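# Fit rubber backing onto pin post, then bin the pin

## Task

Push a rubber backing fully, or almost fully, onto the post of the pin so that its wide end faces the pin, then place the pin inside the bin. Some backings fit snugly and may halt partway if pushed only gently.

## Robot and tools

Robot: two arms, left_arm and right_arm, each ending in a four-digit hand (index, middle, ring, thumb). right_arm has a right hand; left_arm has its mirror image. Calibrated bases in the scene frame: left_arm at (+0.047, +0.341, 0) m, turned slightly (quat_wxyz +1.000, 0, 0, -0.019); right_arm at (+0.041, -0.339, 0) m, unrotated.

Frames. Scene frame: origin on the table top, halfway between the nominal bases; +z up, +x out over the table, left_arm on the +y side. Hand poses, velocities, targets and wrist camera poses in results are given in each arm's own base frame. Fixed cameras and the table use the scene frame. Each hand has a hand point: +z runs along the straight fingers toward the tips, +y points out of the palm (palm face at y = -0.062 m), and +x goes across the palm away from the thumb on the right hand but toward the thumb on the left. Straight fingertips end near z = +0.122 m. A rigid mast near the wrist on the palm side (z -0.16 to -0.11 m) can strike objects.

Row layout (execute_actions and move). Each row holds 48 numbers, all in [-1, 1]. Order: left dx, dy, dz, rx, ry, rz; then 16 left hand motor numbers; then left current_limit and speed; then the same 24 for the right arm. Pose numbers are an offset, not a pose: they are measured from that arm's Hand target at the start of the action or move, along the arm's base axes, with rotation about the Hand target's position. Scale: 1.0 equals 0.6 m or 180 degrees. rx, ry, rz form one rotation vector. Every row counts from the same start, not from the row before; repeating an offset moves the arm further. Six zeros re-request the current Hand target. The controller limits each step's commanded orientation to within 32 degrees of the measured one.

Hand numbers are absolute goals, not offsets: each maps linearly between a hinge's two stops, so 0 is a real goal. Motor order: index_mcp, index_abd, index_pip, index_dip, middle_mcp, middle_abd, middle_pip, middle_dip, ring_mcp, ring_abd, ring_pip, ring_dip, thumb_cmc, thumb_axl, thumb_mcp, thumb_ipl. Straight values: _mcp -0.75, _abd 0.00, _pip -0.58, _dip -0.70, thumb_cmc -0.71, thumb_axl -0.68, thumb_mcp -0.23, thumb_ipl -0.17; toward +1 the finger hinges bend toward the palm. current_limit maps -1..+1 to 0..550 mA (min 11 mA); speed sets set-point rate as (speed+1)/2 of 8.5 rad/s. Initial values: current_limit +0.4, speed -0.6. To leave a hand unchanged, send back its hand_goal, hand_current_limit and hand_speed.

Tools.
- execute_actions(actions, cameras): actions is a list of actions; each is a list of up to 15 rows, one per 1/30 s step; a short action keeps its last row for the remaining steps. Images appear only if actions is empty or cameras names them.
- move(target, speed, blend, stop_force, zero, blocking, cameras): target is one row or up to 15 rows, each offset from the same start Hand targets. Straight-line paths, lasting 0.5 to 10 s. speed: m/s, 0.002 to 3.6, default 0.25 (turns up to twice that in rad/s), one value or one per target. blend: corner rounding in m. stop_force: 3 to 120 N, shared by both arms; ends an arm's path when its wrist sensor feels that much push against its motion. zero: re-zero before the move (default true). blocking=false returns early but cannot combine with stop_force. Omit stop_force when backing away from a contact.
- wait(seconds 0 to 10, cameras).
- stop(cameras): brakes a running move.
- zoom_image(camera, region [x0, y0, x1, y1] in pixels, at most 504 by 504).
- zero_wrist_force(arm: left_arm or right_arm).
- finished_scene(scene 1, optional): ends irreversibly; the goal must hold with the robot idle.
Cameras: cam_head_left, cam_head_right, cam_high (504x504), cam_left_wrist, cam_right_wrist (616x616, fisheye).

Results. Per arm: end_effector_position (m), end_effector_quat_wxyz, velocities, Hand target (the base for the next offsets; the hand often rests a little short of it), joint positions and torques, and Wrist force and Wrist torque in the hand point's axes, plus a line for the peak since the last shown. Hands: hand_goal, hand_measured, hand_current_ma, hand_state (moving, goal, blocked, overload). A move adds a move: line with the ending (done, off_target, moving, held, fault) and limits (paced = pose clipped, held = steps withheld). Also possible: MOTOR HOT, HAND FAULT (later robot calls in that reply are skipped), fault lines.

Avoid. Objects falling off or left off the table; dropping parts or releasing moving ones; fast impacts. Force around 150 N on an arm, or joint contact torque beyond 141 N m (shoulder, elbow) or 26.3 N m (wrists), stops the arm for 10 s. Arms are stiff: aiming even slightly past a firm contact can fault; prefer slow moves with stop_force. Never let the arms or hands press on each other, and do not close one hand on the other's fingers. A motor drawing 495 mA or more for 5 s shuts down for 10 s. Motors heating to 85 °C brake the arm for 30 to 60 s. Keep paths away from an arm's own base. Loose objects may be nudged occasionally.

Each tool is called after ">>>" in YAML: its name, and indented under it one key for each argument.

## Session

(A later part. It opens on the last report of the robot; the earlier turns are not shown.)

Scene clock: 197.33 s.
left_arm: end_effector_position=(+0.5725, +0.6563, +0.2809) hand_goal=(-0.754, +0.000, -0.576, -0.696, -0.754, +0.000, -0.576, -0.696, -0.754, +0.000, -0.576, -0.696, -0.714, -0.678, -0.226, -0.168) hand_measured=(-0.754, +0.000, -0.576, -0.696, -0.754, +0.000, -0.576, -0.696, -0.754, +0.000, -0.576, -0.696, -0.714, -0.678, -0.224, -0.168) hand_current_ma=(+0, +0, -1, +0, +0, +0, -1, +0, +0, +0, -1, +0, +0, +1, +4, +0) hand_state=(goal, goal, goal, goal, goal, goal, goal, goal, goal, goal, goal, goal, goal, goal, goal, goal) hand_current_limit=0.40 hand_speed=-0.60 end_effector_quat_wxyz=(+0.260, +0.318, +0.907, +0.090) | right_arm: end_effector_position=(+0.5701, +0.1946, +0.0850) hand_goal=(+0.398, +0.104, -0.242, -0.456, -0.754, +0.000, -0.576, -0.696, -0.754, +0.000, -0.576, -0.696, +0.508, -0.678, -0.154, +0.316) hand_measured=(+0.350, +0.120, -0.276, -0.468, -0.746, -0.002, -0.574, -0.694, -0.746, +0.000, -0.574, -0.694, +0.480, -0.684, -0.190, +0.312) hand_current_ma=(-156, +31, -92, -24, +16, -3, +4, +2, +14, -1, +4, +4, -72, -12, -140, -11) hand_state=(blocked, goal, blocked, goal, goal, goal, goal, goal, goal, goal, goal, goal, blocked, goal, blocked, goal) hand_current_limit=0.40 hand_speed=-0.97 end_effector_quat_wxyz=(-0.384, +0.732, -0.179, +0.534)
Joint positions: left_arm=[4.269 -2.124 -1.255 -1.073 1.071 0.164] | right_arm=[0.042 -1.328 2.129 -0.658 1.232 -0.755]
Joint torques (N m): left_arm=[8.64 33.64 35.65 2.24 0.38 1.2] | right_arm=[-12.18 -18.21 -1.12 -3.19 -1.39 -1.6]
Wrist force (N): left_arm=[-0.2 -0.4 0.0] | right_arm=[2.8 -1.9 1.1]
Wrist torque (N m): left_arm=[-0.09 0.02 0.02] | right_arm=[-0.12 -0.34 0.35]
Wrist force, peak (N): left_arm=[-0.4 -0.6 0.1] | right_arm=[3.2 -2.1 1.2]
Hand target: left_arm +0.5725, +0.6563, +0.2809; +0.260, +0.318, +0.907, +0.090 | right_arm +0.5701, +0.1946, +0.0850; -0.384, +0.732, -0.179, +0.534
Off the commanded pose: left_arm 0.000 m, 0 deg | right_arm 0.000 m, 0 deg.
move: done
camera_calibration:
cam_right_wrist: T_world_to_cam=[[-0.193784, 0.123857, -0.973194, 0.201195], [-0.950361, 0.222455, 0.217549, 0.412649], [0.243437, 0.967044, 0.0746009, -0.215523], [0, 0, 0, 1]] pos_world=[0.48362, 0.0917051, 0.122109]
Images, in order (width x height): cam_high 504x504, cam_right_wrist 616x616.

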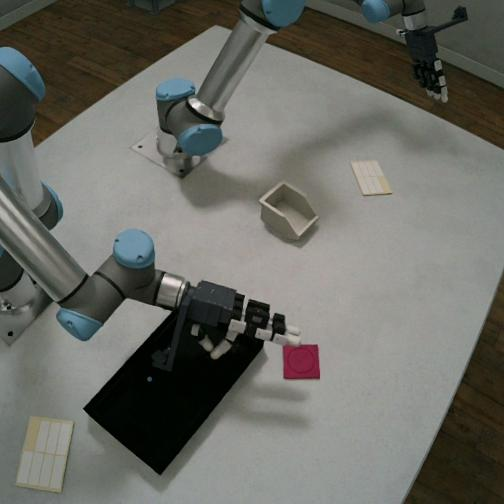

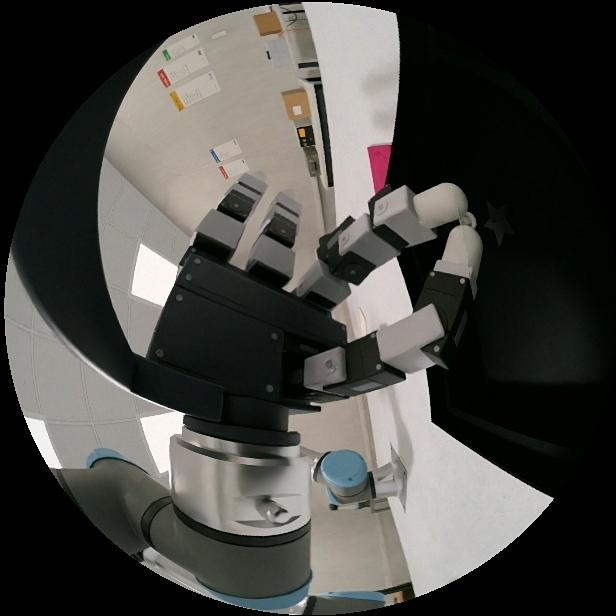

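>>> move:
  target:
    - [0,0,0,0,0,0,-0.754,0,-0.576,-0.696,-0.754,0,-0.576,-0.696,-0.754,0,-0.576,-0.696,-0.714,-0.678,-0.226,-0.168,0.4,-0.6,0.001,0,-0.0233,0,0,0,0.3973,0.105,-0.241,-0.4566,-0.754,0,-0.576,-0.696,-0.754,0,-0.576,-0.696,0.508,-0.678,-0.153,0.3167,0.4,-0.97]
  speed: 0.04
  stop_force: 4
  cameras: ["cam_high","cam_right_wrist"]

>>> zoom_image:
  camera: "cam_right_wrist"
  region: [445, 190, 505, 250]

>>> zoom_image:
  camera: "cam_high"
  region: [180, 320, 240, 380]

Scene clock: 199.50 s.
left_arm: end_effector_position=(+0.5725, +0.6563, +0.2809) hand_goal=(-0.754, +0.000, -0.576, -0.696, -0.754, +0.000, -0.576, -0.696, -0.754, +0.000, -0.576, -0.696, -0.714, -0.678, -0.226, -0.168) hand_measured=(-0.754, +0.000, -0.576, -0.696, -0.754, +0.000, -0.576, -0.696, -0.754, +0.000, -0.576, -0.696, -0.714, -0.678, -0.224, -0.168) hand_current_ma=(+0, +0, -1, +0, +0, +0, -1, +0, +0, +0, -1, +0, +0, +1, +4, +0) hand_state=(goal, goal, goal, goal, goal, goal, goal, goal, goal, goal, goal, goal, goal, goal, goal, goal) hand_current_limit=0.40 hand_speed=-0.60 end_effector_quat_wxyz=(+0.260, +0.318, +0.907, +0.090) | right_arm: end_effector_position=(+0.5707, +0.1946, +0.0710) hand_goal=(+0.398, +0.104, -0.242, -0.456, -0.754, +0.000, -0.576, -0.696, -0.754, +0.000, -0.576, -0.696, +0.508, -0.678, -0.154, +0.316) hand_measured=(+0.350, +0.120, -0.276, -0.468, -0.746, -0.002, -0.574, -0.694, -0.746, +0.000, -0.574, -0.694, +0.480, -0.684, -0.190, +0.312) hand_current_ma=(-156, +31, -92, -24, +16, -3, +4, +2, +14, -1, +4, +4, -72, -12, -140, -11) hand_state=(blocked, goal, blocked, goal, goal, goal, goal, goal, goal, goal, goal, goal, blocked, goal, blocked, goal) hand_current_limit=0.40 hand_speed=-0.97 end_effector_quat_wxyz=(-0.384, +0.732, -0.179, +0.534)
Joint positions: left_arm=[4.269 -2.124 -1.255 -1.073 1.071 0.164] | right_arm=[0.042 -1.298 2.14 -0.698 1.232 -0.755]
Joint torques (N m): left_arm=[8.24 33.77 34.82 2.1 0.43 1.19] | right_arm=[-9.25 -20.11 -0.93 -3.17 -1.02 1.04]
Wrist force (N): left_arm=[-0.4 -0.4 -0.1] | right_arm=[2.7 -2.0 1.0]
Wrist torque (N m): left_arm=[-0.07 0.03 0.01] | right_arm=[-0.13 -0.33 0.34]
Wrist force, peak (N): left_arm=[-0.4 -0.6 0.0] | right_arm=[3.2 -1.9 1.2]
Hand target: left_arm +0.5725, +0.6563, +0.2809; +0.260, +0.318, +0.907, +0.090 | right_arm +0.5707, +0.1946, +0.0710; -0.384, +0.732, -0.179, +0.534
Off the commanded pose: left_arm 0.000 m, 0 deg | right_arm 0.000 m, 0 deg.
move: done
camera_calibration:
cam_right_wrist: T_world_to_cam=[[-0.193809, 0.123763, -0.973201, 0.187727], [-0.950356, 0.222476, 0.217552, 0.416355], [0.243439, 0.967051, 0.0745015, -0.21464], [0, 0, 0, 1]] pos_world=[0.48432, 0.0917049, 0.108109]
Images, in order (width x height): cam_high 504x504, cam_right_wrist 616x616.

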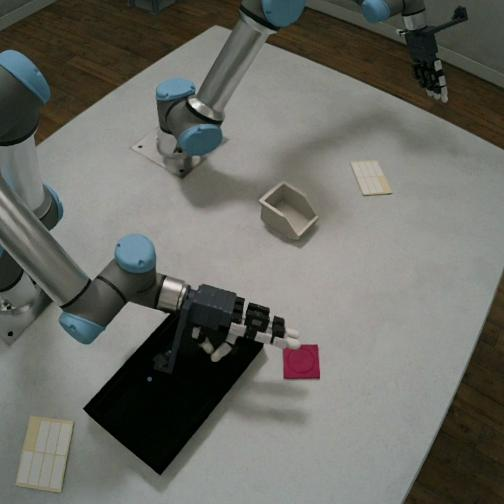

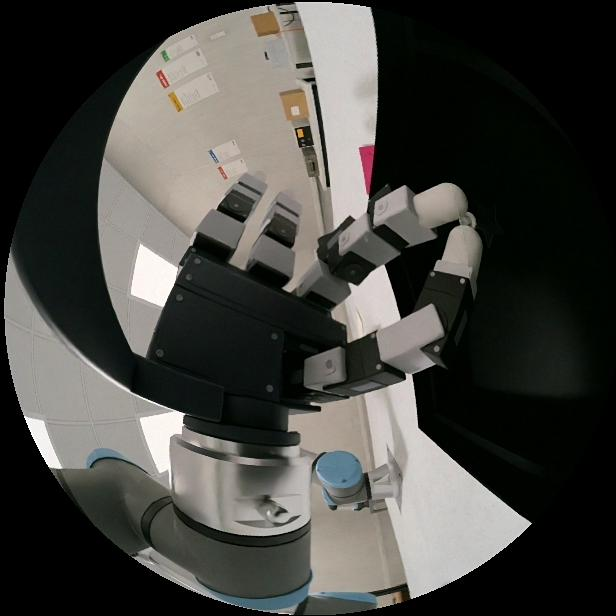

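Scaled by 8.400 from the camera's 616x616 image, which has a finer 880x880 frame.

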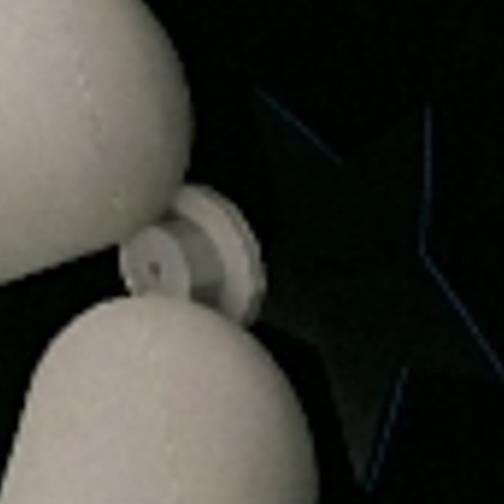

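Scaled by 8.400 from the camera's 504x504 image, which has a finer 720x720 frame.

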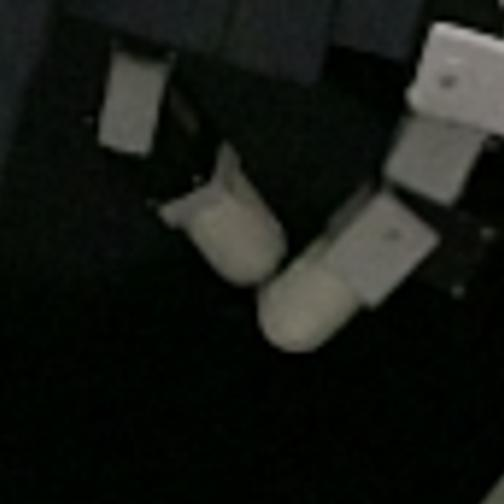

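>>> move:
  target:
    - [0,0,0,0,0,0,-0.754,0,-0.576,-0.696,-0.754,0,-0.576,-0.696,-0.754,0,-0.576,-0.696,-0.714,-0.678,-0.226,-0.168,0.4,-0.6,0,0,-0.035,0,0,0,0.3973,0.105,-0.241,-0.4566,-0.754,0,-0.576,-0.696,-0.754,0,-0.576,-0.696,0.508,-0.678,-0.153,0.3167,0.4,-0.97]
  speed: 0.015
  stop_force: 3
  cameras: ["cam_high","cam_right_wrist"]

>>> zoom_image:
  camera: "cam_right_wrist"
  region: [445, 190, 505, 250]

Scene clock: 202.20 s.
left_arm: end_effector_position=(+0.5725, +0.6563, +0.2809) hand_goal=(-0.754, +0.000, -0.576, -0.696, -0.754, +0.000, -0.576, -0.696, -0.754, +0.000, -0.576, -0.696, -0.714, -0.678, -0.226, -0.168) hand_measured=(-0.754, +0.000, -0.576, -0.696, -0.754, +0.000, -0.576, -0.696, -0.754, +0.000, -0.576, -0.696, -0.714, -0.678, -0.224, -0.168) hand_current_ma=(+0, +0, -1, +0, +0, +0, -1, +0, +0, +0, -1, +0, +0, +1, +4, +0) hand_state=(goal, goal, goal, goal, goal, goal, goal, goal, goal, goal, goal, goal, goal, goal, goal, goal) hand_current_limit=0.40 hand_speed=-0.60 end_effector_quat_wxyz=(+0.260, +0.318, +0.907, +0.090) | right_arm: end_effector_position=(+0.5707, +0.1946, +0.0627) hand_goal=(+0.398, +0.104, -0.242, -0.456, -0.754, +0.000, -0.576, -0.696, -0.754, +0.000, -0.576, -0.696, +0.508, -0.678, -0.154, +0.316) hand_measured=(+0.350, +0.130, -0.276, -0.470, -0.746, -0.002, -0.574, -0.694, -0.746, +0.000, -0.574, -0.694, +0.478, -0.684, -0.180, +0.316) hand_current_ma=(-156, +56, -92, -30, +16, -3, +4, +2, +14, -1, +4, +4, -78, -15, -86, +0) hand_state=(blocked, blocked, blocked, goal, goal, goal, goal, goal, goal, goal, goal, goal, blocked, goal, blocked, goal) hand_current_limit=0.40 hand_speed=-0.97 end_effector_quat_wxyz=(-0.384, +0.732, -0.179, +0.534)
Joint positions: left_arm=[4.269 -2.124 -1.255 -1.073 1.071 0.164] | right_arm=[0.042 -1.281 2.146 -0.722 1.232 -0.755]
Joint torques (N m): left_arm=[8.41 33.78 35.46 2.19 0.33 1.12] | right_arm=[-5.72 -34.06 -28.06 0.83 -0.21 0.36]
Wrist force (N): left_arm=[-0.2 -0.5 0.1] | right_arm=[2.9 -2.5 1.2]
Wrist torque (N m): left_arm=[-0.09 0.01 0.03] | right_arm=[-0.17 -0.35 0.34]
Wrist force, peak (N): left_arm=[-0.4 -0.6 0.1] | right_arm=[4.3 -5.3 0.7]
Hand target: left_arm +0.5725, +0.6563, +0.2809; +0.260, +0.318, +0.907, +0.090 | right_arm +0.5707, +0.1946, +0.0627; -0.384, +0.732, -0.179, +0.534 (not the last commanded pose)
Off the commanded pose: left_arm 0.000 m, 0 deg | right_arm 0.013 m, 0 deg.
move: contact (right_arm)
camera_calibration:
cam_right_wrist: T_world_to_cam=[[-0.193784, 0.123857, -0.973194, 0.179628], [-0.950361, 0.222455, 0.217549, 0.418165], [0.243437, 0.967044, 0.0746009, -0.21403], [0, 0, 0, 1]] pos_world=[0.48432, 0.0917051, 0.0998087]
Images, in order (width x height): cam_high 504x504, cam_right_wrist 616x616.

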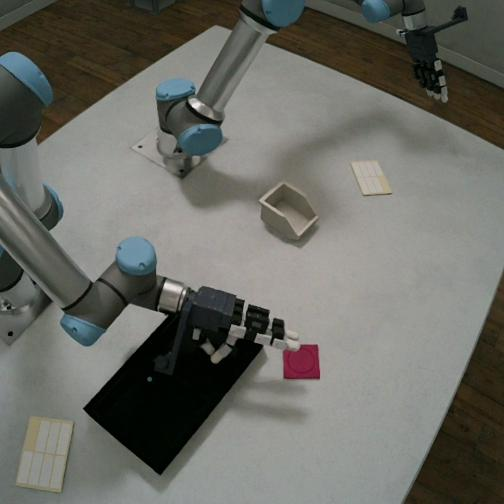

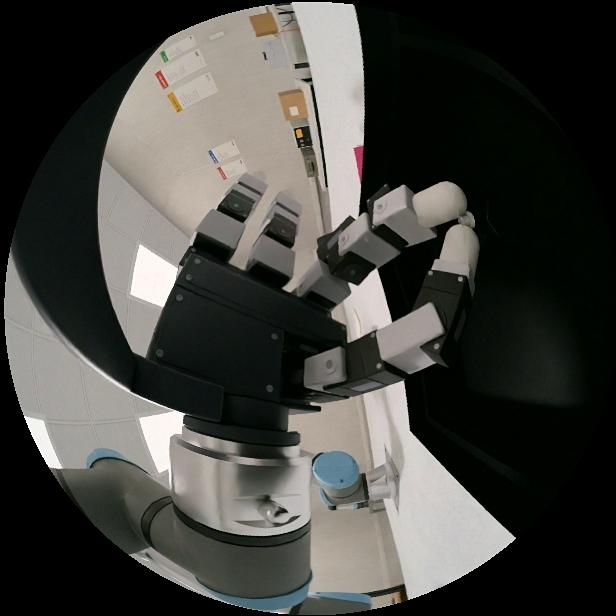

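Scaled by 8.400 from the camera's 616x616 image, which has a finer 880x880 frame.

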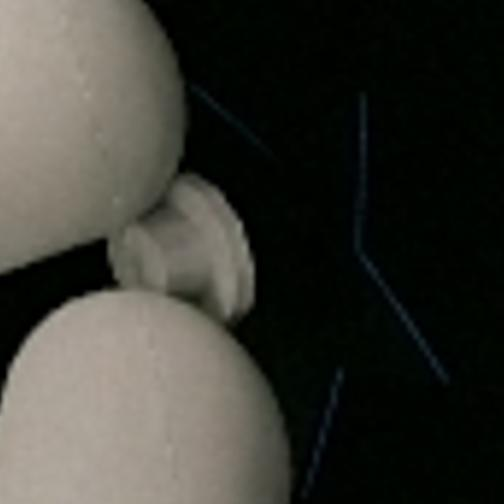

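>>> zoom_image:
  camera: "cam_right_wrist"
  region: [452, 205, 482, 235]

Scaled by 16.800 from the camera's 616x616 image, which has a finer 880x880 frame.

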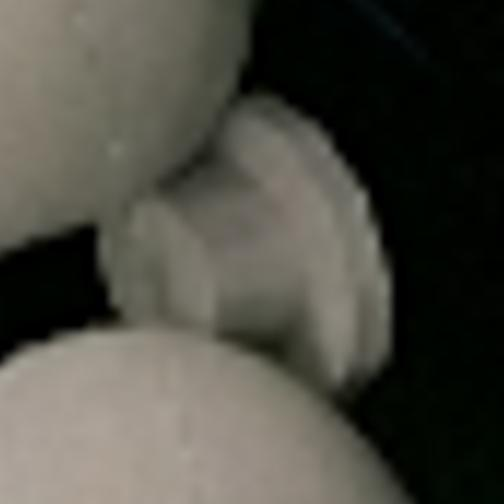

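>>> move:
  target:
    - [0,0,0,0,0,0,-0.754,0,-0.576,-0.696,-0.754,0,-0.576,-0.696,-0.754,0,-0.576,-0.696,-0.714,-0.678,-0.226,-0.168,0.4,-0.6,0,0,0.0042,0,0,0,0.3973,0.105,-0.241,-0.4566,-0.754,0,-0.576,-0.696,-0.754,0,-0.576,-0.696,0.508,-0.678,-0.153,0.3167,0.4,-0.97]
  speed: 0.03
  cameras: ["cam_right_wrist"]

>>> zoom_image:
  camera: "cam_right_wrist"
  region: [445, 190, 505, 250]

>>> zoom_image:
  camera: "cam_right_wrist"
  region: [452, 205, 482, 235]

Scene clock: 205.87 s.
left_arm: end_effector_position=(+0.5725, +0.6563, +0.2809) hand_goal=(-0.754, +0.000, -0.576, -0.696, -0.754, +0.000, -0.576, -0.696, -0.754, +0.000, -0.576, -0.696, -0.714, -0.678, -0.226, -0.168) hand_measured=(-0.754, +0.000, -0.576, -0.696, -0.754, +0.000, -0.576, -0.696, -0.754, +0.000, -0.576, -0.696, -0.714, -0.678, -0.224, -0.168) hand_current_ma=(+0, +0, -1, +0, +0, +0, -1, +0, +0, +0, -1, +0, +0, +1, +4, +0) hand_state=(goal, goal, goal, goal, goal, goal, goal, goal, goal, goal, goal, goal, goal, goal, goal, goal) hand_current_limit=0.40 hand_speed=-0.60 end_effector_quat_wxyz=(+0.260, +0.318, +0.907, +0.090) | right_arm: end_effector_position=(+0.5707, +0.1946, +0.0651) hand_goal=(+0.398, +0.104, -0.242, -0.456, -0.754, +0.000, -0.576, -0.696, -0.754, +0.000, -0.576, -0.696, +0.508, -0.678, -0.154, +0.316) hand_measured=(+0.350, +0.130, -0.276, -0.470, -0.746, -0.002, -0.574, -0.694, -0.746, +0.000, -0.574, -0.694, +0.478, -0.684, -0.180, +0.314) hand_current_ma=(-156, +56, -92, -30, +16, -3, +4, +2, +14, -1, +4, +4, -81, -15, -86, -3) hand_state=(blocked, blocked, blocked, goal, goal, goal, goal, goal, goal, goal, goal, goal, blocked, goal, blocked, goal) hand_current_limit=0.40 hand_speed=-0.97 end_effector_quat_wxyz=(-0.384, +0.732, -0.179, +0.534)
Joint positions: left_arm=[4.269 -2.124 -1.255 -1.073 1.071 0.164] | right_arm=[0.042 -1.286 2.145 -0.715 1.232 -0.755]
Joint torques (N m): left_arm=[7.77 33.9 34.35 2.17 0.4 1.19] | right_arm=[-5.36 -35.03 -28.11 0.38 -0.08 0.73]
Wrist force (N): left_arm=[-0.2 -0.4 0.0] | right_arm=[2.7 -1.8 1.3]
Wrist torque (N m): left_arm=[-0.08 0.00 0.03] | right_arm=[-0.12 -0.34 0.35]
Wrist force, peak (N): left_arm=[-0.4 -0.7 0.1] | right_arm=[3.3 -3.0 0.9]
Hand target: left_arm +0.5725, +0.6563, +0.2809; +0.260, +0.318, +0.907, +0.090 | right_arm +0.5707, +0.1946, +0.0652; -0.384, +0.732, -0.179, +0.534
Off the commanded pose: left_arm 0.000 m, 0 deg | right_arm 0.000 m, 0 deg.
move: done
camera_calibration:
cam_right_wrist: T_world_to_cam=[[-0.193784, 0.123857, -0.973194, 0.182061], [-0.950361, 0.222455, 0.217549, 0.417621], [0.243437, 0.967044, 0.0746009, -0.214216], [0, 0, 0, 1]] pos_world=[0.48432, 0.0917051, 0.102309]
Images, in order (width x height): cam_right_wrist 616x616.

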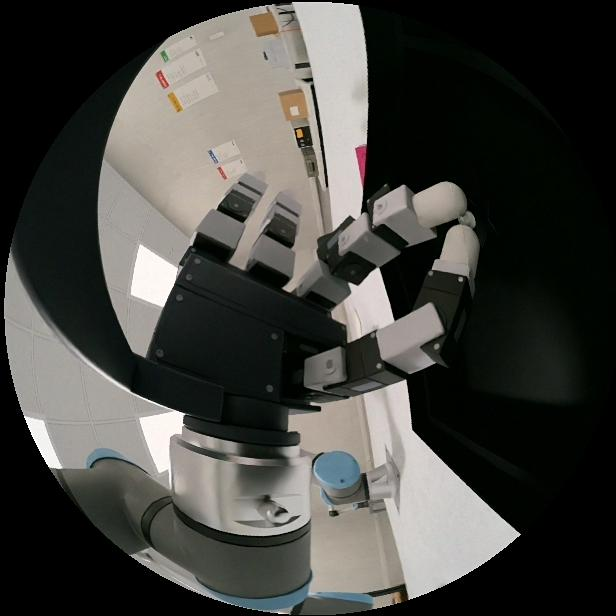

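Scaled by 8.400 from the camera's 616x616 image, which has a finer 880x880 frame.

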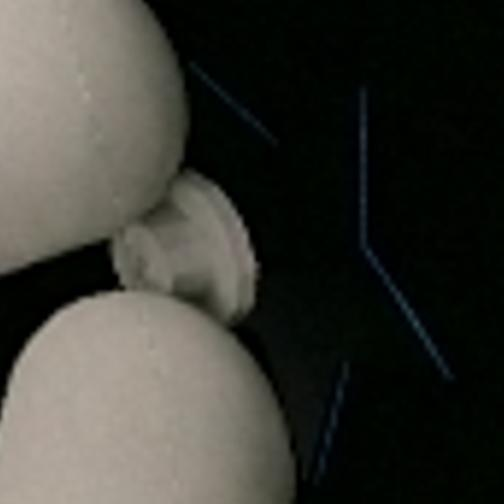

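Scaled by 16.800 from the camera's 616x616 image, which has a finer 880x880 frame.

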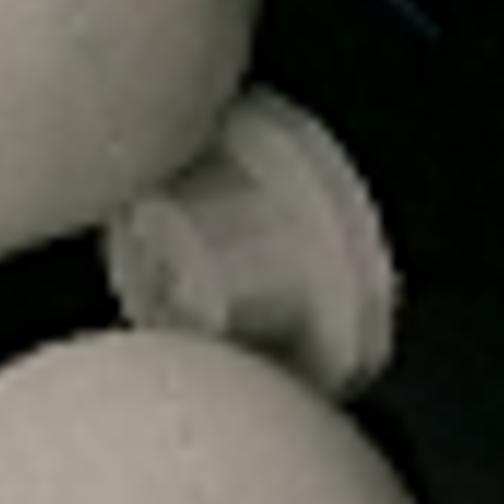

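>>> move:
  target:
    - [0,0,0,0,0,0,-0.754,0,-0.576,-0.696,-0.754,0,-0.576,-0.696,-0.754,0,-0.576,-0.696,-0.714,-0.678,-0.226,-0.168,0.4,-0.6,0,0,-0.0192,0,0,0,0.3973,0.105,-0.241,-0.4566,-0.754,0,-0.576,-0.696,-0.754,0,-0.576,-0.696,0.508,-0.678,-0.153,0.3167,0.4,-0.97]
  speed: 0.012
  stop_force: 8
  cameras: ["cam_right_wrist"]

>>> zoom_image:
  camera: "cam_right_wrist"
  region: [445, 190, 505, 250]

>>> zoom_image:
  camera: "cam_right_wrist"
  region: [452, 205, 482, 235]

Scene clock: 208.37 s.
left_arm: end_effector_position=(+0.5725, +0.6563, +0.2809) hand_goal=(-0.754, +0.000, -0.576, -0.696, -0.754, +0.000, -0.576, -0.696, -0.754, +0.000, -0.576, -0.696, -0.714, -0.678, -0.226, -0.168) hand_measured=(-0.754, +0.000, -0.576, -0.696, -0.754, +0.000, -0.576, -0.696, -0.754, +0.000, -0.576, -0.696, -0.714, -0.678, -0.224, -0.168) hand_current_ma=(+0, +0, -1, +0, +0, +0, -1, +0, +0, +0, -1, +0, +0, +1, +4, +0) hand_state=(goal, goal, goal, goal, goal, goal, goal, goal, goal, goal, goal, goal, goal, goal, goal, goal) hand_current_limit=0.40 hand_speed=-0.60 end_effector_quat_wxyz=(+0.260, +0.318, +0.907, +0.090) | right_arm: end_effector_position=(+0.5707, +0.1946, +0.0539) hand_goal=(+0.398, +0.104, -0.242, -0.456, -0.754, +0.000, -0.576, -0.696, -0.754, +0.000, -0.576, -0.696, +0.508, -0.678, -0.154, +0.316) hand_measured=(+0.346, +0.154, -0.276, -0.472, -0.746, -0.002, -0.574, -0.694, -0.746, +0.000, -0.574, -0.694, +0.486, -0.684, -0.158, +0.326) hand_current_ma=(-167, +123, -93, -33, +16, -3, +4, +2, +14, -1, +4, +4, -54, -11, -10, +28) hand_state=(blocked, blocked, blocked, goal, goal, goal, goal, goal, goal, goal, goal, goal, blocked, goal, goal, goal) hand_current_limit=0.40 hand_speed=-0.97 end_effector_quat_wxyz=(-0.384, +0.732, -0.179, +0.534)
Joint positions: left_arm=[4.269 -2.124 -1.255 -1.073 1.071 0.164] | right_arm=[0.042 -1.262 2.153 -0.748 1.232 -0.755]
Joint torques (N m): left_arm=[8.1 34.3 35.03 2.19 0.33 1.2] | right_arm=[-5.04 -32.38 -6.19 1.17 -0.2 -0.23]
Wrist force (N): left_arm=[-0.2 -0.5 -0.1] | right_arm=[6.5 -8.8 -0.1]
Wrist torque (N m): left_arm=[-0.10 0.01 0.03] | right_arm=[-0.54 -0.50 0.28]
Wrist force, peak (N): left_arm=[-0.4 -0.7 -0.2] | right_arm=[6.5 -9.6 0.1]
Hand target: left_arm +0.5725, +0.6563, +0.2809; +0.260, +0.318, +0.907, +0.090 | right_arm +0.5707, +0.1946, +0.0540; -0.384, +0.732, -0.179, +0.534
Off the commanded pose: left_arm 0.000 m, 0 deg | right_arm 0.000 m, 0 deg.
move: contact (right_arm)
camera_calibration:
cam_right_wrist: T_world_to_cam=[[-0.193901, 0.123786, -0.97318, 0.171107], [-0.950337, 0.222463, 0.217646, 0.419963], [0.243438, 0.967051, 0.0745024, -0.213341], [0, 0, 0, 1]] pos_world=[0.48422, 0.091705, 0.0910085]
Images, in order (width x height): cam_right_wrist 616x616.

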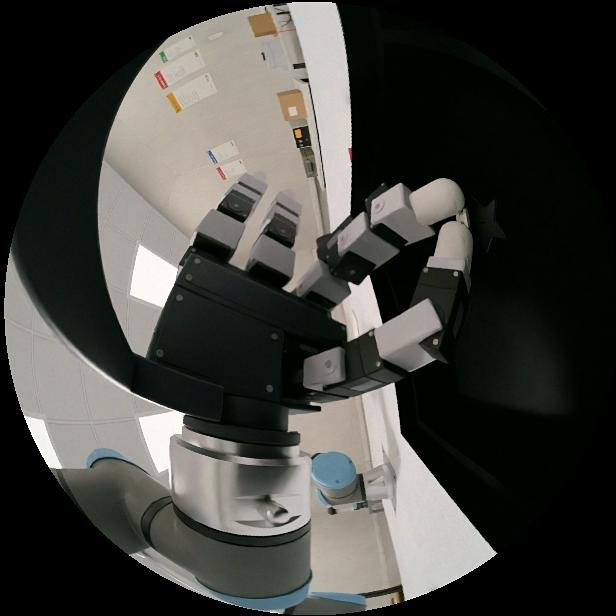

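Scaled by 8.400 from the camera's 616x616 image, which has a finer 880x880 frame.

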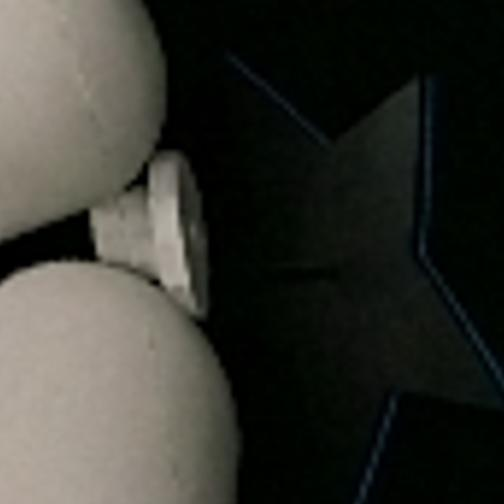

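Scaled by 16.800 from the camera's 616x616 image, which has a finer 880x880 frame.

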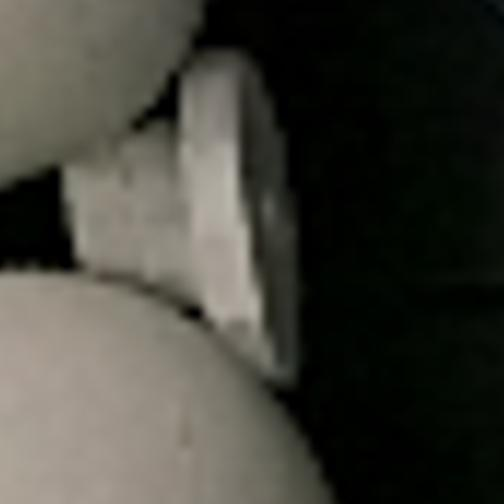

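>>> move:
  target:
    - [0,0,0,0,0,0,-0.754,0,-0.576,-0.696,-0.754,0,-0.576,-0.696,-0.754,0,-0.576,-0.696,-0.714,-0.678,-0.226,-0.168,0.4,-0.6,0,0,0.0333,0,0,0,0.3973,0.105,-0.241,-0.4566,-0.754,0,-0.576,-0.696,-0.754,0,-0.576,-0.696,0.508,-0.678,-0.153,0.3167,0.4,-0.97]
  speed: 0.03
  cameras: ["cam_right_wrist","cam_high"]

>>> zoom_image:
  camera: "cam_right_wrist"
  region: [440, 180, 530, 270]

>>> zoom_image:
  camera: "cam_right_wrist"
  region: [452, 205, 482, 235]

>>> zoom_image:
  camera: "cam_high"
  region: [180, 320, 240, 380]

Scene clock: 211.53 s.
left_arm: end_effector_position=(+0.5725, +0.6563, +0.2809) hand_goal=(-0.754, +0.000, -0.576, -0.696, -0.754, +0.000, -0.576, -0.696, -0.754, +0.000, -0.576, -0.696, -0.714, -0.678, -0.226, -0.168) hand_measured=(-0.754, +0.000, -0.576, -0.696, -0.754, +0.000, -0.576, -0.696, -0.754, +0.000, -0.576, -0.696, -0.714, -0.678, -0.224, -0.168) hand_current_ma=(+0, +0, -1, +0, +0, +0, -1, +0, +0, +0, -1, +0, +0, +1, +4, +0) hand_state=(goal, goal, goal, goal, goal, goal, goal, goal, goal, goal, goal, goal, goal, goal, goal, goal) hand_current_limit=0.40 hand_speed=-0.60 end_effector_quat_wxyz=(+0.260, +0.318, +0.907, +0.090) | right_arm: end_effector_position=(+0.5707, +0.1946, +0.0739) hand_goal=(+0.398, +0.104, -0.242, -0.456, -0.754, +0.000, -0.576, -0.696, -0.754, +0.000, -0.576, -0.696, +0.508, -0.678, -0.154, +0.316) hand_measured=(+0.346, +0.142, -0.276, -0.472, -0.746, -0.002, -0.574, -0.694, -0.746, +0.000, -0.574, -0.694, +0.478, -0.686, -0.160, +0.316) hand_current_ma=(-167, +86, -93, -33, +16, -3, +4, +2, +14, -1, +4, +4, -81, -17, -15, +1) hand_state=(blocked, blocked, blocked, goal, goal, goal, goal, goal, goal, goal, goal, goal, blocked, goal, goal, goal) hand_current_limit=0.40 hand_speed=-0.97 end_effector_quat_wxyz=(-0.384, +0.732, -0.179, +0.534)
Joint positions: left_arm=[4.269 -2.124 -1.255 -1.073 1.071 0.164] | right_arm=[0.042 -1.304 2.137 -0.69 1.232 -0.755]
Joint torques (N m): left_arm=[8.57 33.46 34.85 2.1 0.36 1.37] | right_arm=[-2.05 -34.3 -29.28 0.69 0.31 0.56]
Wrist force (N): left_arm=[-0.2 -0.3 -0.2] | right_arm=[2.7 -2.1 0.9]
Wrist torque (N m): left_arm=[-0.05 0.00 0.02] | right_arm=[-0.13 -0.33 0.33]
Wrist force, peak (N): left_arm=[-0.5 -0.5 0.0] | right_arm=[6.2 -9.1 0.0]
Hand target: left_arm +0.5725, +0.6563, +0.2809; +0.260, +0.318, +0.907, +0.090 | right_arm +0.5707, +0.1946, +0.0740; -0.384, +0.732, -0.179, +0.534
Off the commanded pose: left_arm 0.000 m, 0 deg | right_arm 0.000 m, 0 deg.
move: done
camera_calibration:
cam_right_wrist: T_world_to_cam=[[-0.193784, 0.123857, -0.973194, 0.190528], [-0.950361, 0.222455, 0.217549, 0.415729], [0.243437, 0.967044, 0.0746009, -0.214865], [0, 0, 0, 1]] pos_world=[0.48432, 0.0917051, 0.111009]
Images, in order (width x height): cam_high 504x504, cam_right_wrist 616x616.

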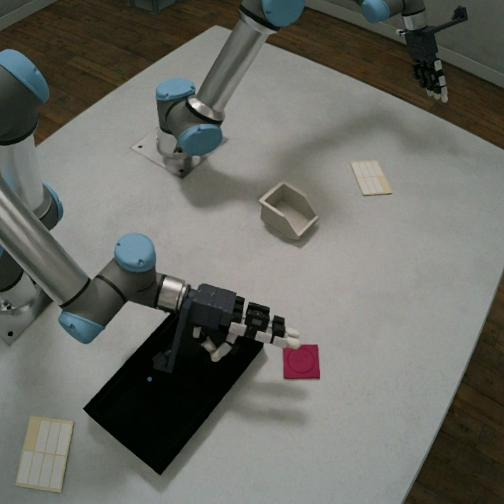

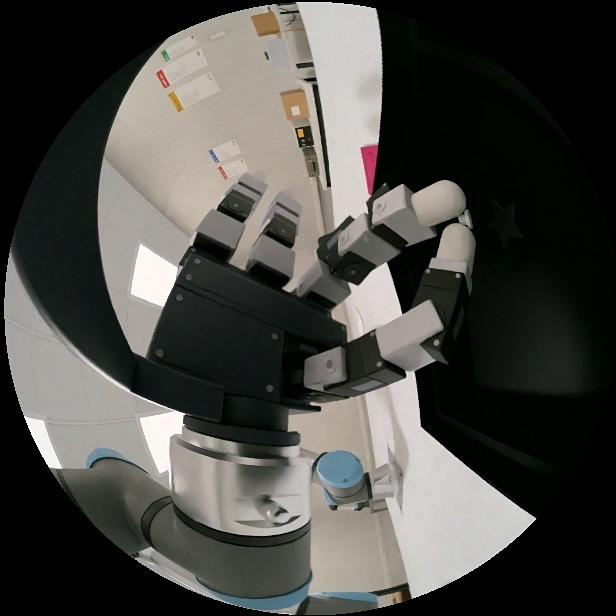

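Scaled by 5.600 from the camera's 616x616 image, which has a finer 880x880 frame.

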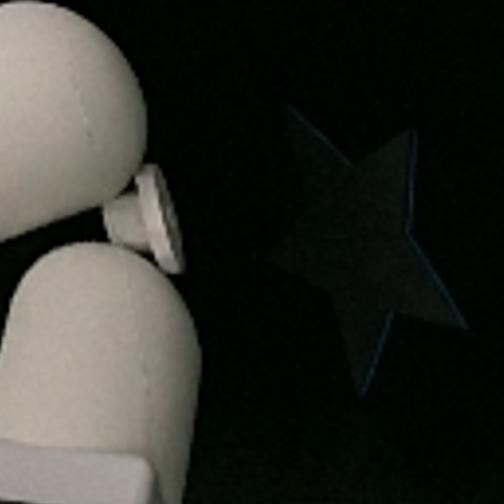

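Scaled by 16.800 from the camera's 616x616 image, which has a finer 880x880 frame.

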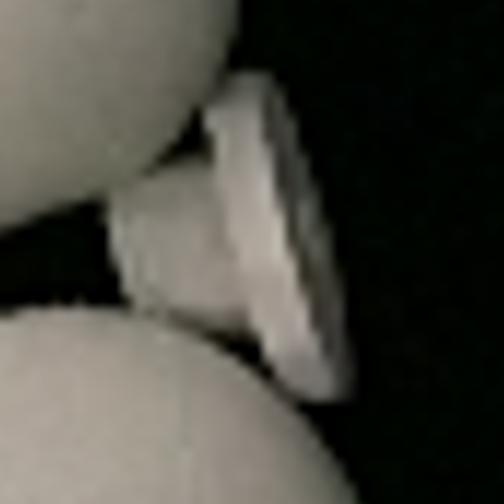

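Scaled by 8.400 from the camera's 504x504 image, which has a finer 720x720 frame.

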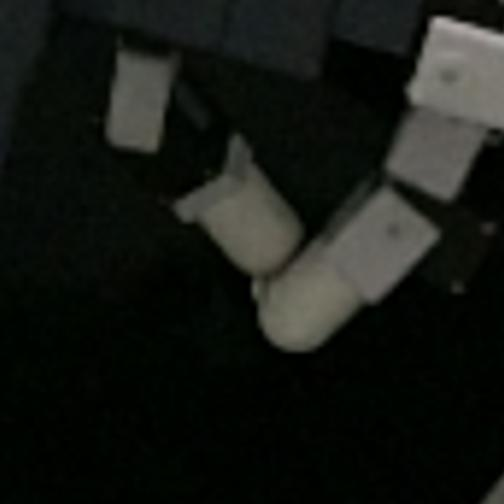

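>>> move:
  target:
    - [0,0,0,0,0,0,-0.754,0,-0.576,-0.696,-0.754,0,-0.576,-0.696,-0.754,0,-0.576,-0.696,-0.714,-0.678,-0.226,-0.168,0.4,-0.6,0.0083,0.045,0,0,0,0,0.3973,0.105,-0.241,-0.4566,-0.754,0,-0.576,-0.696,-0.754,0,-0.576,-0.696,0.508,-0.678,-0.153,0.3167,0.4,-0.97]
    - [0,0,0,0,0,0,-0.754,0,-0.576,-0.696,-0.754,0,-0.576,-0.696,-0.754,0,-0.576,-0.696,-0.714,-0.678,-0.226,-0.168,0.4,-0.6,0.0083,0.045,-0.0325,0,0,0,0.3973,0.105,-0.241,-0.4566,-0.754,0,-0.576,-0.696,-0.754,0,-0.576,-0.696,0.508,-0.678,-0.153,0.3167,0.4,-0.97]
  speed: [0.06, 0.02]
  stop_force: 3
  cameras: ["cam_right_wrist"]

>>> zoom_image:
  camera: "cam_right_wrist"
  region: [440, 190, 500, 250]

Scene clock: 215.00 s.
left_arm: end_effector_position=(+0.5725, +0.6563, +0.2809) hand_goal=(-0.754, +0.000, -0.576, -0.696, -0.754, +0.000, -0.576, -0.696, -0.754, +0.000, -0.576, -0.696, -0.714, -0.678, -0.226, -0.168) hand_measured=(-0.754, +0.000, -0.576, -0.696, -0.754, +0.000, -0.576, -0.696, -0.754, +0.000, -0.576, -0.696, -0.714, -0.678, -0.224, -0.168) hand_current_ma=(+0, +0, -1, +0, +0, +0, -1, +0, +0, +0, -1, +0, +0, +1, +4, +0) hand_state=(goal, goal, goal, goal, goal, goal, goal, goal, goal, goal, goal, goal, goal, goal, goal, goal) hand_current_limit=0.40 hand_speed=-0.60 end_effector_quat_wxyz=(+0.260, +0.318, +0.907, +0.090) | right_arm: end_effector_position=(+0.5757, +0.2216, +0.0605) hand_goal=(+0.398, +0.104, -0.242, -0.456, -0.754, +0.000, -0.576, -0.696, -0.754, +0.000, -0.576, -0.696, +0.508, -0.678, -0.154, +0.316) hand_measured=(+0.348, +0.140, -0.276, -0.472, -0.746, -0.002, -0.574, -0.694, -0.746, +0.000, -0.574, -0.694, +0.478, -0.686, -0.160, +0.316) hand_current_ma=(-162, +86, -93, -33, +16, -3, +4, +2, +14, -1, +4, +4, -81, -17, -16, +0) hand_state=(blocked, blocked, blocked, goal, goal, goal, goal, goal, goal, goal, goal, goal, blocked, goal, goal, goal) hand_current_limit=0.40 hand_speed=-0.97 end_effector_quat_wxyz=(-0.384, +0.732, -0.179, +0.534)
Joint positions: left_arm=[4.269 -2.124 -1.255 -1.073 1.071 0.164] | right_arm=[0.114 -1.247 2.104 -0.717 1.303 -0.745]
Joint torques (N m): left_arm=[7.85 34.01 34.73 2.13 0.36 1.33] | right_arm=[9.64 -35.04 -26.92 0.62 -0.55 1.16]
Wrist force (N): left_arm=[-0.2 -0.4 0.0] | right_arm=[4.4 -2.5 0.7]
Wrist torque (N m): left_arm=[-0.09 0.01 0.03] | right_arm=[-0.08 -0.31 0.28]
Wrist force, peak (N): left_arm=[-0.4 -0.7 -0.2] | right_arm=[10.2 -13.4 -2.9]
Hand target: left_arm +0.5725, +0.6563, +0.2809; +0.260, +0.318, +0.907, +0.090 | right_arm +0.5757, +0.2216, +0.0605; -0.384, +0.732, -0.179, +0.534 (not the last commanded pose)
Off the commanded pose: left_arm 0.000 m, 0 deg | right_arm 0.006 m, 0 deg.
move: contact (right_arm); path passed 1 of 2 targets
camera_calibration:
cam_right_wrist: T_world_to_cam=[[-0.193901, 0.123786, -0.97318, 0.175157], [-0.950337, 0.222463, 0.217646, 0.417272], [0.243438, 0.967051, 0.0745024, -0.241161], [0, 0, 0, 1]] pos_world=[0.48922, 0.118705, 0.0976085]
Images, in order (width x height): cam_right_wrist 616x616.

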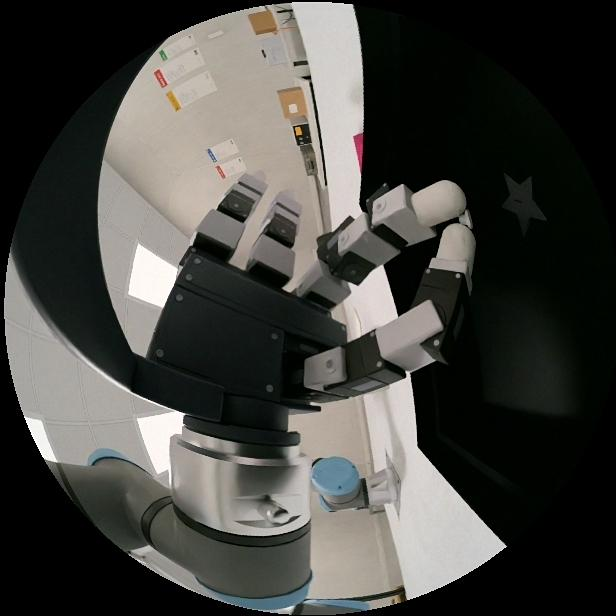

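Scaled by 8.400 from the camera's 616x616 image, which has a finer 880x880 frame.

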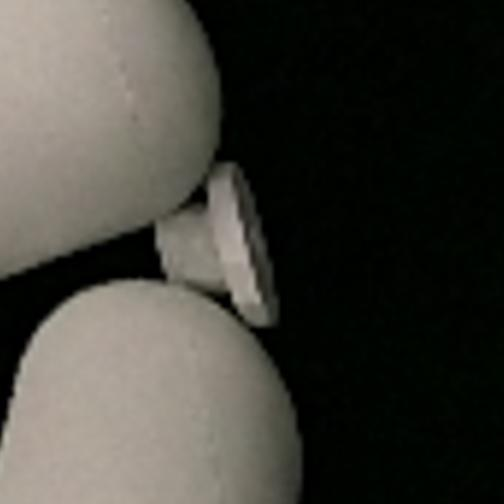

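>>> execute_actions:
  actions: []
  cameras: ["cam_high", "cam_right_wrist", "cam_head_left", "cam_head_right"]

Scene clock: 216.30 s.
left_arm: end_effector_position=(+0.5725, +0.6563, +0.2809) hand_goal=(-0.754, +0.000, -0.576, -0.696, -0.754, +0.000, -0.576, -0.696, -0.754, +0.000, -0.576, -0.696, -0.714, -0.678, -0.226, -0.168) hand_measured=(-0.754, +0.000, -0.576, -0.696, -0.754, +0.000, -0.576, -0.696, -0.754, +0.000, -0.576, -0.696, -0.714, -0.678, -0.224, -0.168) hand_current_ma=(+0, +0, -1, +0, +0, +0, -1, +0, +0, +0, -1, +0, +0, +1, +4, +0) hand_state=(goal, goal, goal, goal, goal, goal, goal, goal, goal, goal, goal, goal, goal, goal, goal, goal) hand_current_limit=0.40 hand_speed=-0.60 end_effector_quat_wxyz=(+0.260, +0.318, +0.907, +0.090) | right_arm: end_effector_position=(+0.5757, +0.2216, +0.0605) hand_goal=(+0.398, +0.104, -0.242, -0.456, -0.754, +0.000, -0.576, -0.696, -0.754, +0.000, -0.576, -0.696, +0.508, -0.678, -0.154, +0.316) hand_measured=(+0.348, +0.140, -0.276, -0.472, -0.746, -0.002, -0.574, -0.694, -0.746, +0.000, -0.574, -0.694, +0.478, -0.686, -0.160, +0.316) hand_current_ma=(-162, +86, -93, -33, +16, -3, +4, +2, +14, -1, +4, +4, -81, -17, -16, +0) hand_state=(blocked, blocked, blocked, goal, goal, goal, goal, goal, goal, goal, goal, goal, blocked, goal, goal, goal) hand_current_limit=0.40 hand_speed=-0.97 end_effector_quat_wxyz=(-0.384, +0.732, -0.179, +0.534)
Joint positions: left_arm=[4.269 -2.124 -1.255 -1.073 1.071 0.164] | right_arm=[0.114 -1.247 2.104 -0.717 1.303 -0.745]
Joint velocities: within noise
Joint torques (N m): left_arm=[9.04 33.83 34.97 2.11 0.36 1.29] | right_arm=[6.43 -35.61 -27.46 -0.05 -1.19 0.56]
Motor temperatures (°C): left_arm=[27 27 34 41 41 39] | right_arm=[38 33 37 39 41 41]
Wrist force (N): left_arm=[-0.3 -0.6 0.1] | right_arm=[4.6 -2.9 1.0]
Wrist torque (N m): left_arm=[-0.12 0.02 0.02] | right_arm=[-0.15 -0.34 0.28]
Wrist force, peak (N): left_arm=[-0.4 -0.6 0.0] | right_arm=[4.7 -3.0 1.1]
Hand target: left_arm +0.5725, +0.6563, +0.2809; +0.260, +0.318, +0.907, +0.090 | right_arm +0.5757, +0.2216, +0.0605; -0.384, +0.732, -0.179, +0.534 (not the last commanded pose)
Off the commanded pose: left_arm 0.000 m, 0 deg | right_arm 0.006 m, 0 deg.
camera_calibration:
cam_right_wrist: T_world_to_cam=[[-0.193901, 0.123786, -0.97318, 0.175157], [-0.950337, 0.222463, 0.217646, 0.417272], [0.243438, 0.967051, 0.0745024, -0.241161], [0, 0, 0, 1]] pos_world=[0.48922, 0.118705, 0.0976085]
Images, in order (width x height): cam_head_left 504x504, cam_head_right 504x504, cam_high 504x504, cam_right_wrist 616x616.

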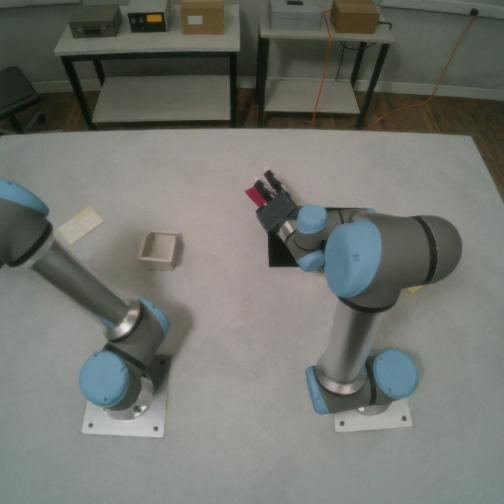

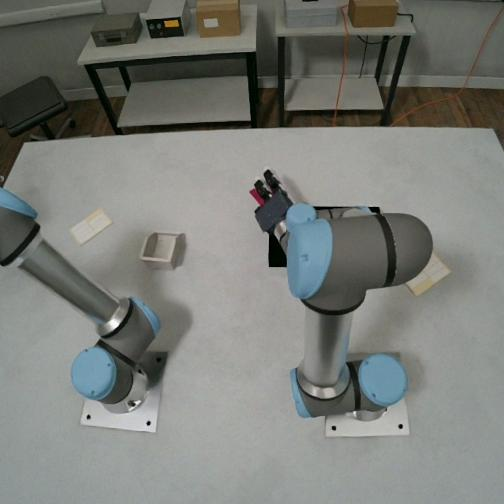

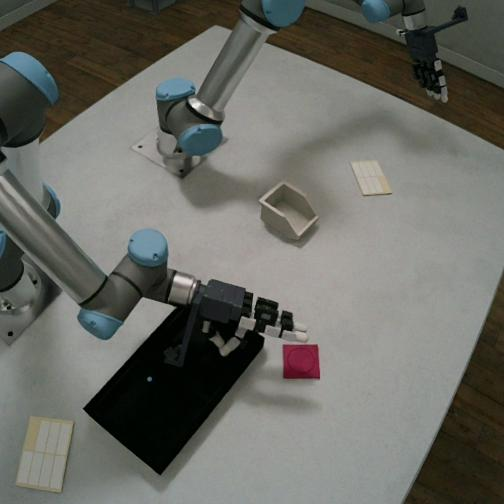

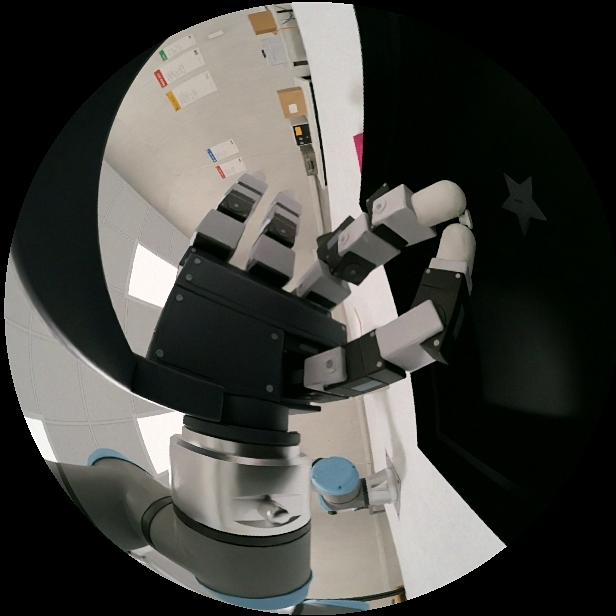

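>>> zoom_image:
  camera: "cam_high"
  region: [150, 270, 300, 420]

>>> zoom_image:
  camera: "cam_high"
  region: [200, 310, 270, 380]

>>> zoom_image:
  camera: "cam_right_wrist"
  region: [400, 150, 560, 310]

Scaled by 3.360 from the camera's 504x504 image, which has a finer 720x720 frame.

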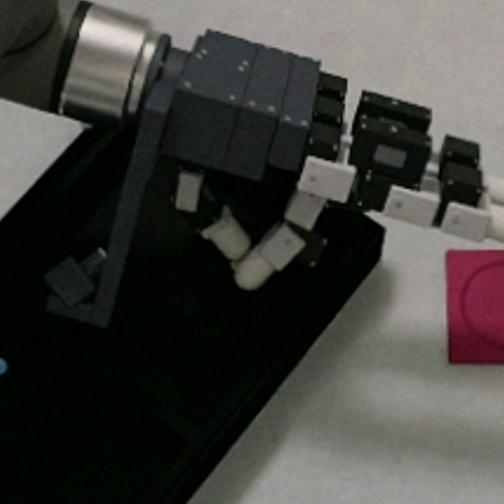

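Scaled by 7.200 from the camera's 504x504 image, which has a finer 720x720 frame.

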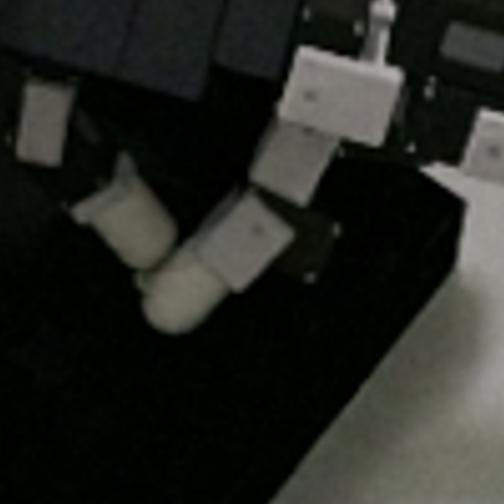

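Scaled by 3.150 from the camera's 616x616 image, which has a finer 880x880 frame.

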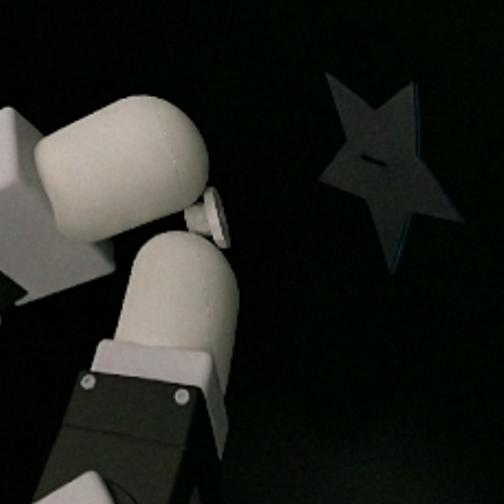

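>>> move:
  target: [0,0,0,0,0,0,-0.754,0,-0.576,-0.696,-0.754,0,-0.576,-0.696,-0.754,0,-0.576,-0.696,-0.714,-0.678,-0.226,-0.168,0.4,-0.6,0,0,0.0333,0,0,0,0.3973,0.105,-0.241,-0.4566,-0.754,0,-0.576,-0.696,-0.754,0,-0.576,-0.696,0.508,-0.678,-0.153,0.3167,0.4,-0.97]
  speed: 0.05
  cameras: ["cam_high", "cam_right_wrist"]

Scene clock: 220.43 s.
left_arm: end_effector_position=(+0.5725, +0.6563, +0.2809) hand_goal=(-0.754, +0.000, -0.576, -0.696, -0.754, +0.000, -0.576, -0.696, -0.754, +0.000, -0.576, -0.696, -0.714, -0.678, -0.226, -0.168) hand_measured=(-0.754, +0.000, -0.576, -0.696, -0.754, +0.000, -0.576, -0.696, -0.754, +0.000, -0.576, -0.696, -0.714, -0.678, -0.224, -0.168) hand_current_ma=(+0, +0, -1, +0, +0, +0, -1, +0, +0, +0, -1, +0, +0, +1, +4, +0) hand_state=(goal, goal, goal, goal, goal, goal, goal, goal, goal, goal, goal, goal, goal, goal, goal, goal) hand_current_limit=0.40 hand_speed=-0.60 end_effector_quat_wxyz=(+0.260, +0.318, +0.907, +0.090) | right_arm: end_effector_position=(+0.5757, +0.2216, +0.0804) hand_goal=(+0.398, +0.104, -0.242, -0.456, -0.754, +0.000, -0.576, -0.696, -0.754, +0.000, -0.576, -0.696, +0.508, -0.678, -0.154, +0.316) hand_measured=(+0.348, +0.140, -0.276, -0.472, -0.746, -0.002, -0.574, -0.694, -0.746, +0.000, -0.574, -0.694, +0.478, -0.686, -0.160, +0.316) hand_current_ma=(-162, +86, -93, -33, +16, -3, +4, +2, +14, -1, +4, +4, -83, -17, -16, +0) hand_state=(blocked, blocked, blocked, goal, goal, goal, goal, goal, goal, goal, goal, goal, blocked, goal, goal, goal) hand_current_limit=0.40 hand_speed=-0.97 end_effector_quat_wxyz=(-0.384, +0.732, -0.179, +0.534)
Joint positions: left_arm=[4.269 -2.124 -1.255 -1.073 1.071 0.164] | right_arm=[0.114 -1.287 2.088 -0.661 1.303 -0.745]
Joint torques (N m): left_arm=[7.88 33.29 34.26 2.1 0.42 1.34] | right_arm=[-2.13 -35.59 -29.78 0.52 -0.5 1.12]
Wrist force (N): left_arm=[-0.1 -0.5 0.0] | right_arm=[2.7 -1.6 1.0]
Wrist torque (N m): left_arm=[-0.10 -0.01 0.03] | right_arm=[-0.07 -0.34 0.24]
Wrist force, peak (N): left_arm=[-0.3 -0.7 -0.1] | right_arm=[4.8 -2.8 0.9]
Hand target: left_arm +0.5725, +0.6563, +0.2809; +0.260, +0.318, +0.907, +0.090 | right_arm +0.5757, +0.2216, +0.0805; -0.384, +0.732, -0.179, +0.534
Off the commanded pose: left_arm 0.000 m, 0 deg | right_arm 0.000 m, 0 deg.
move: done
camera_calibration:
cam_right_wrist: T_world_to_cam=[[-0.193877, 0.12388, -0.973173, 0.194499], [-0.950342, 0.222442, 0.217644, 0.412946], [0.243436, 0.967044, 0.0746018, -0.242653], [0, 0, 0, 1]] pos_world=[0.48922, 0.118705, 0.117508]
Images, in order (width x height): cam_high 504x504, cam_right_wrist 616x616.

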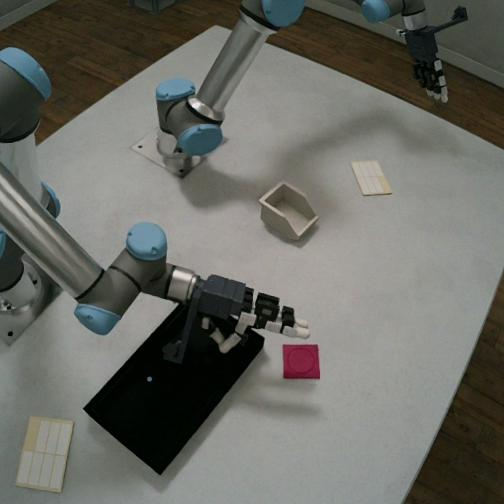

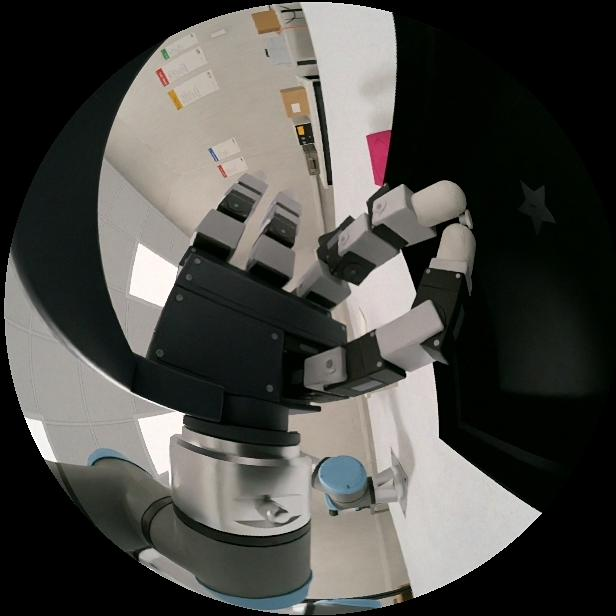

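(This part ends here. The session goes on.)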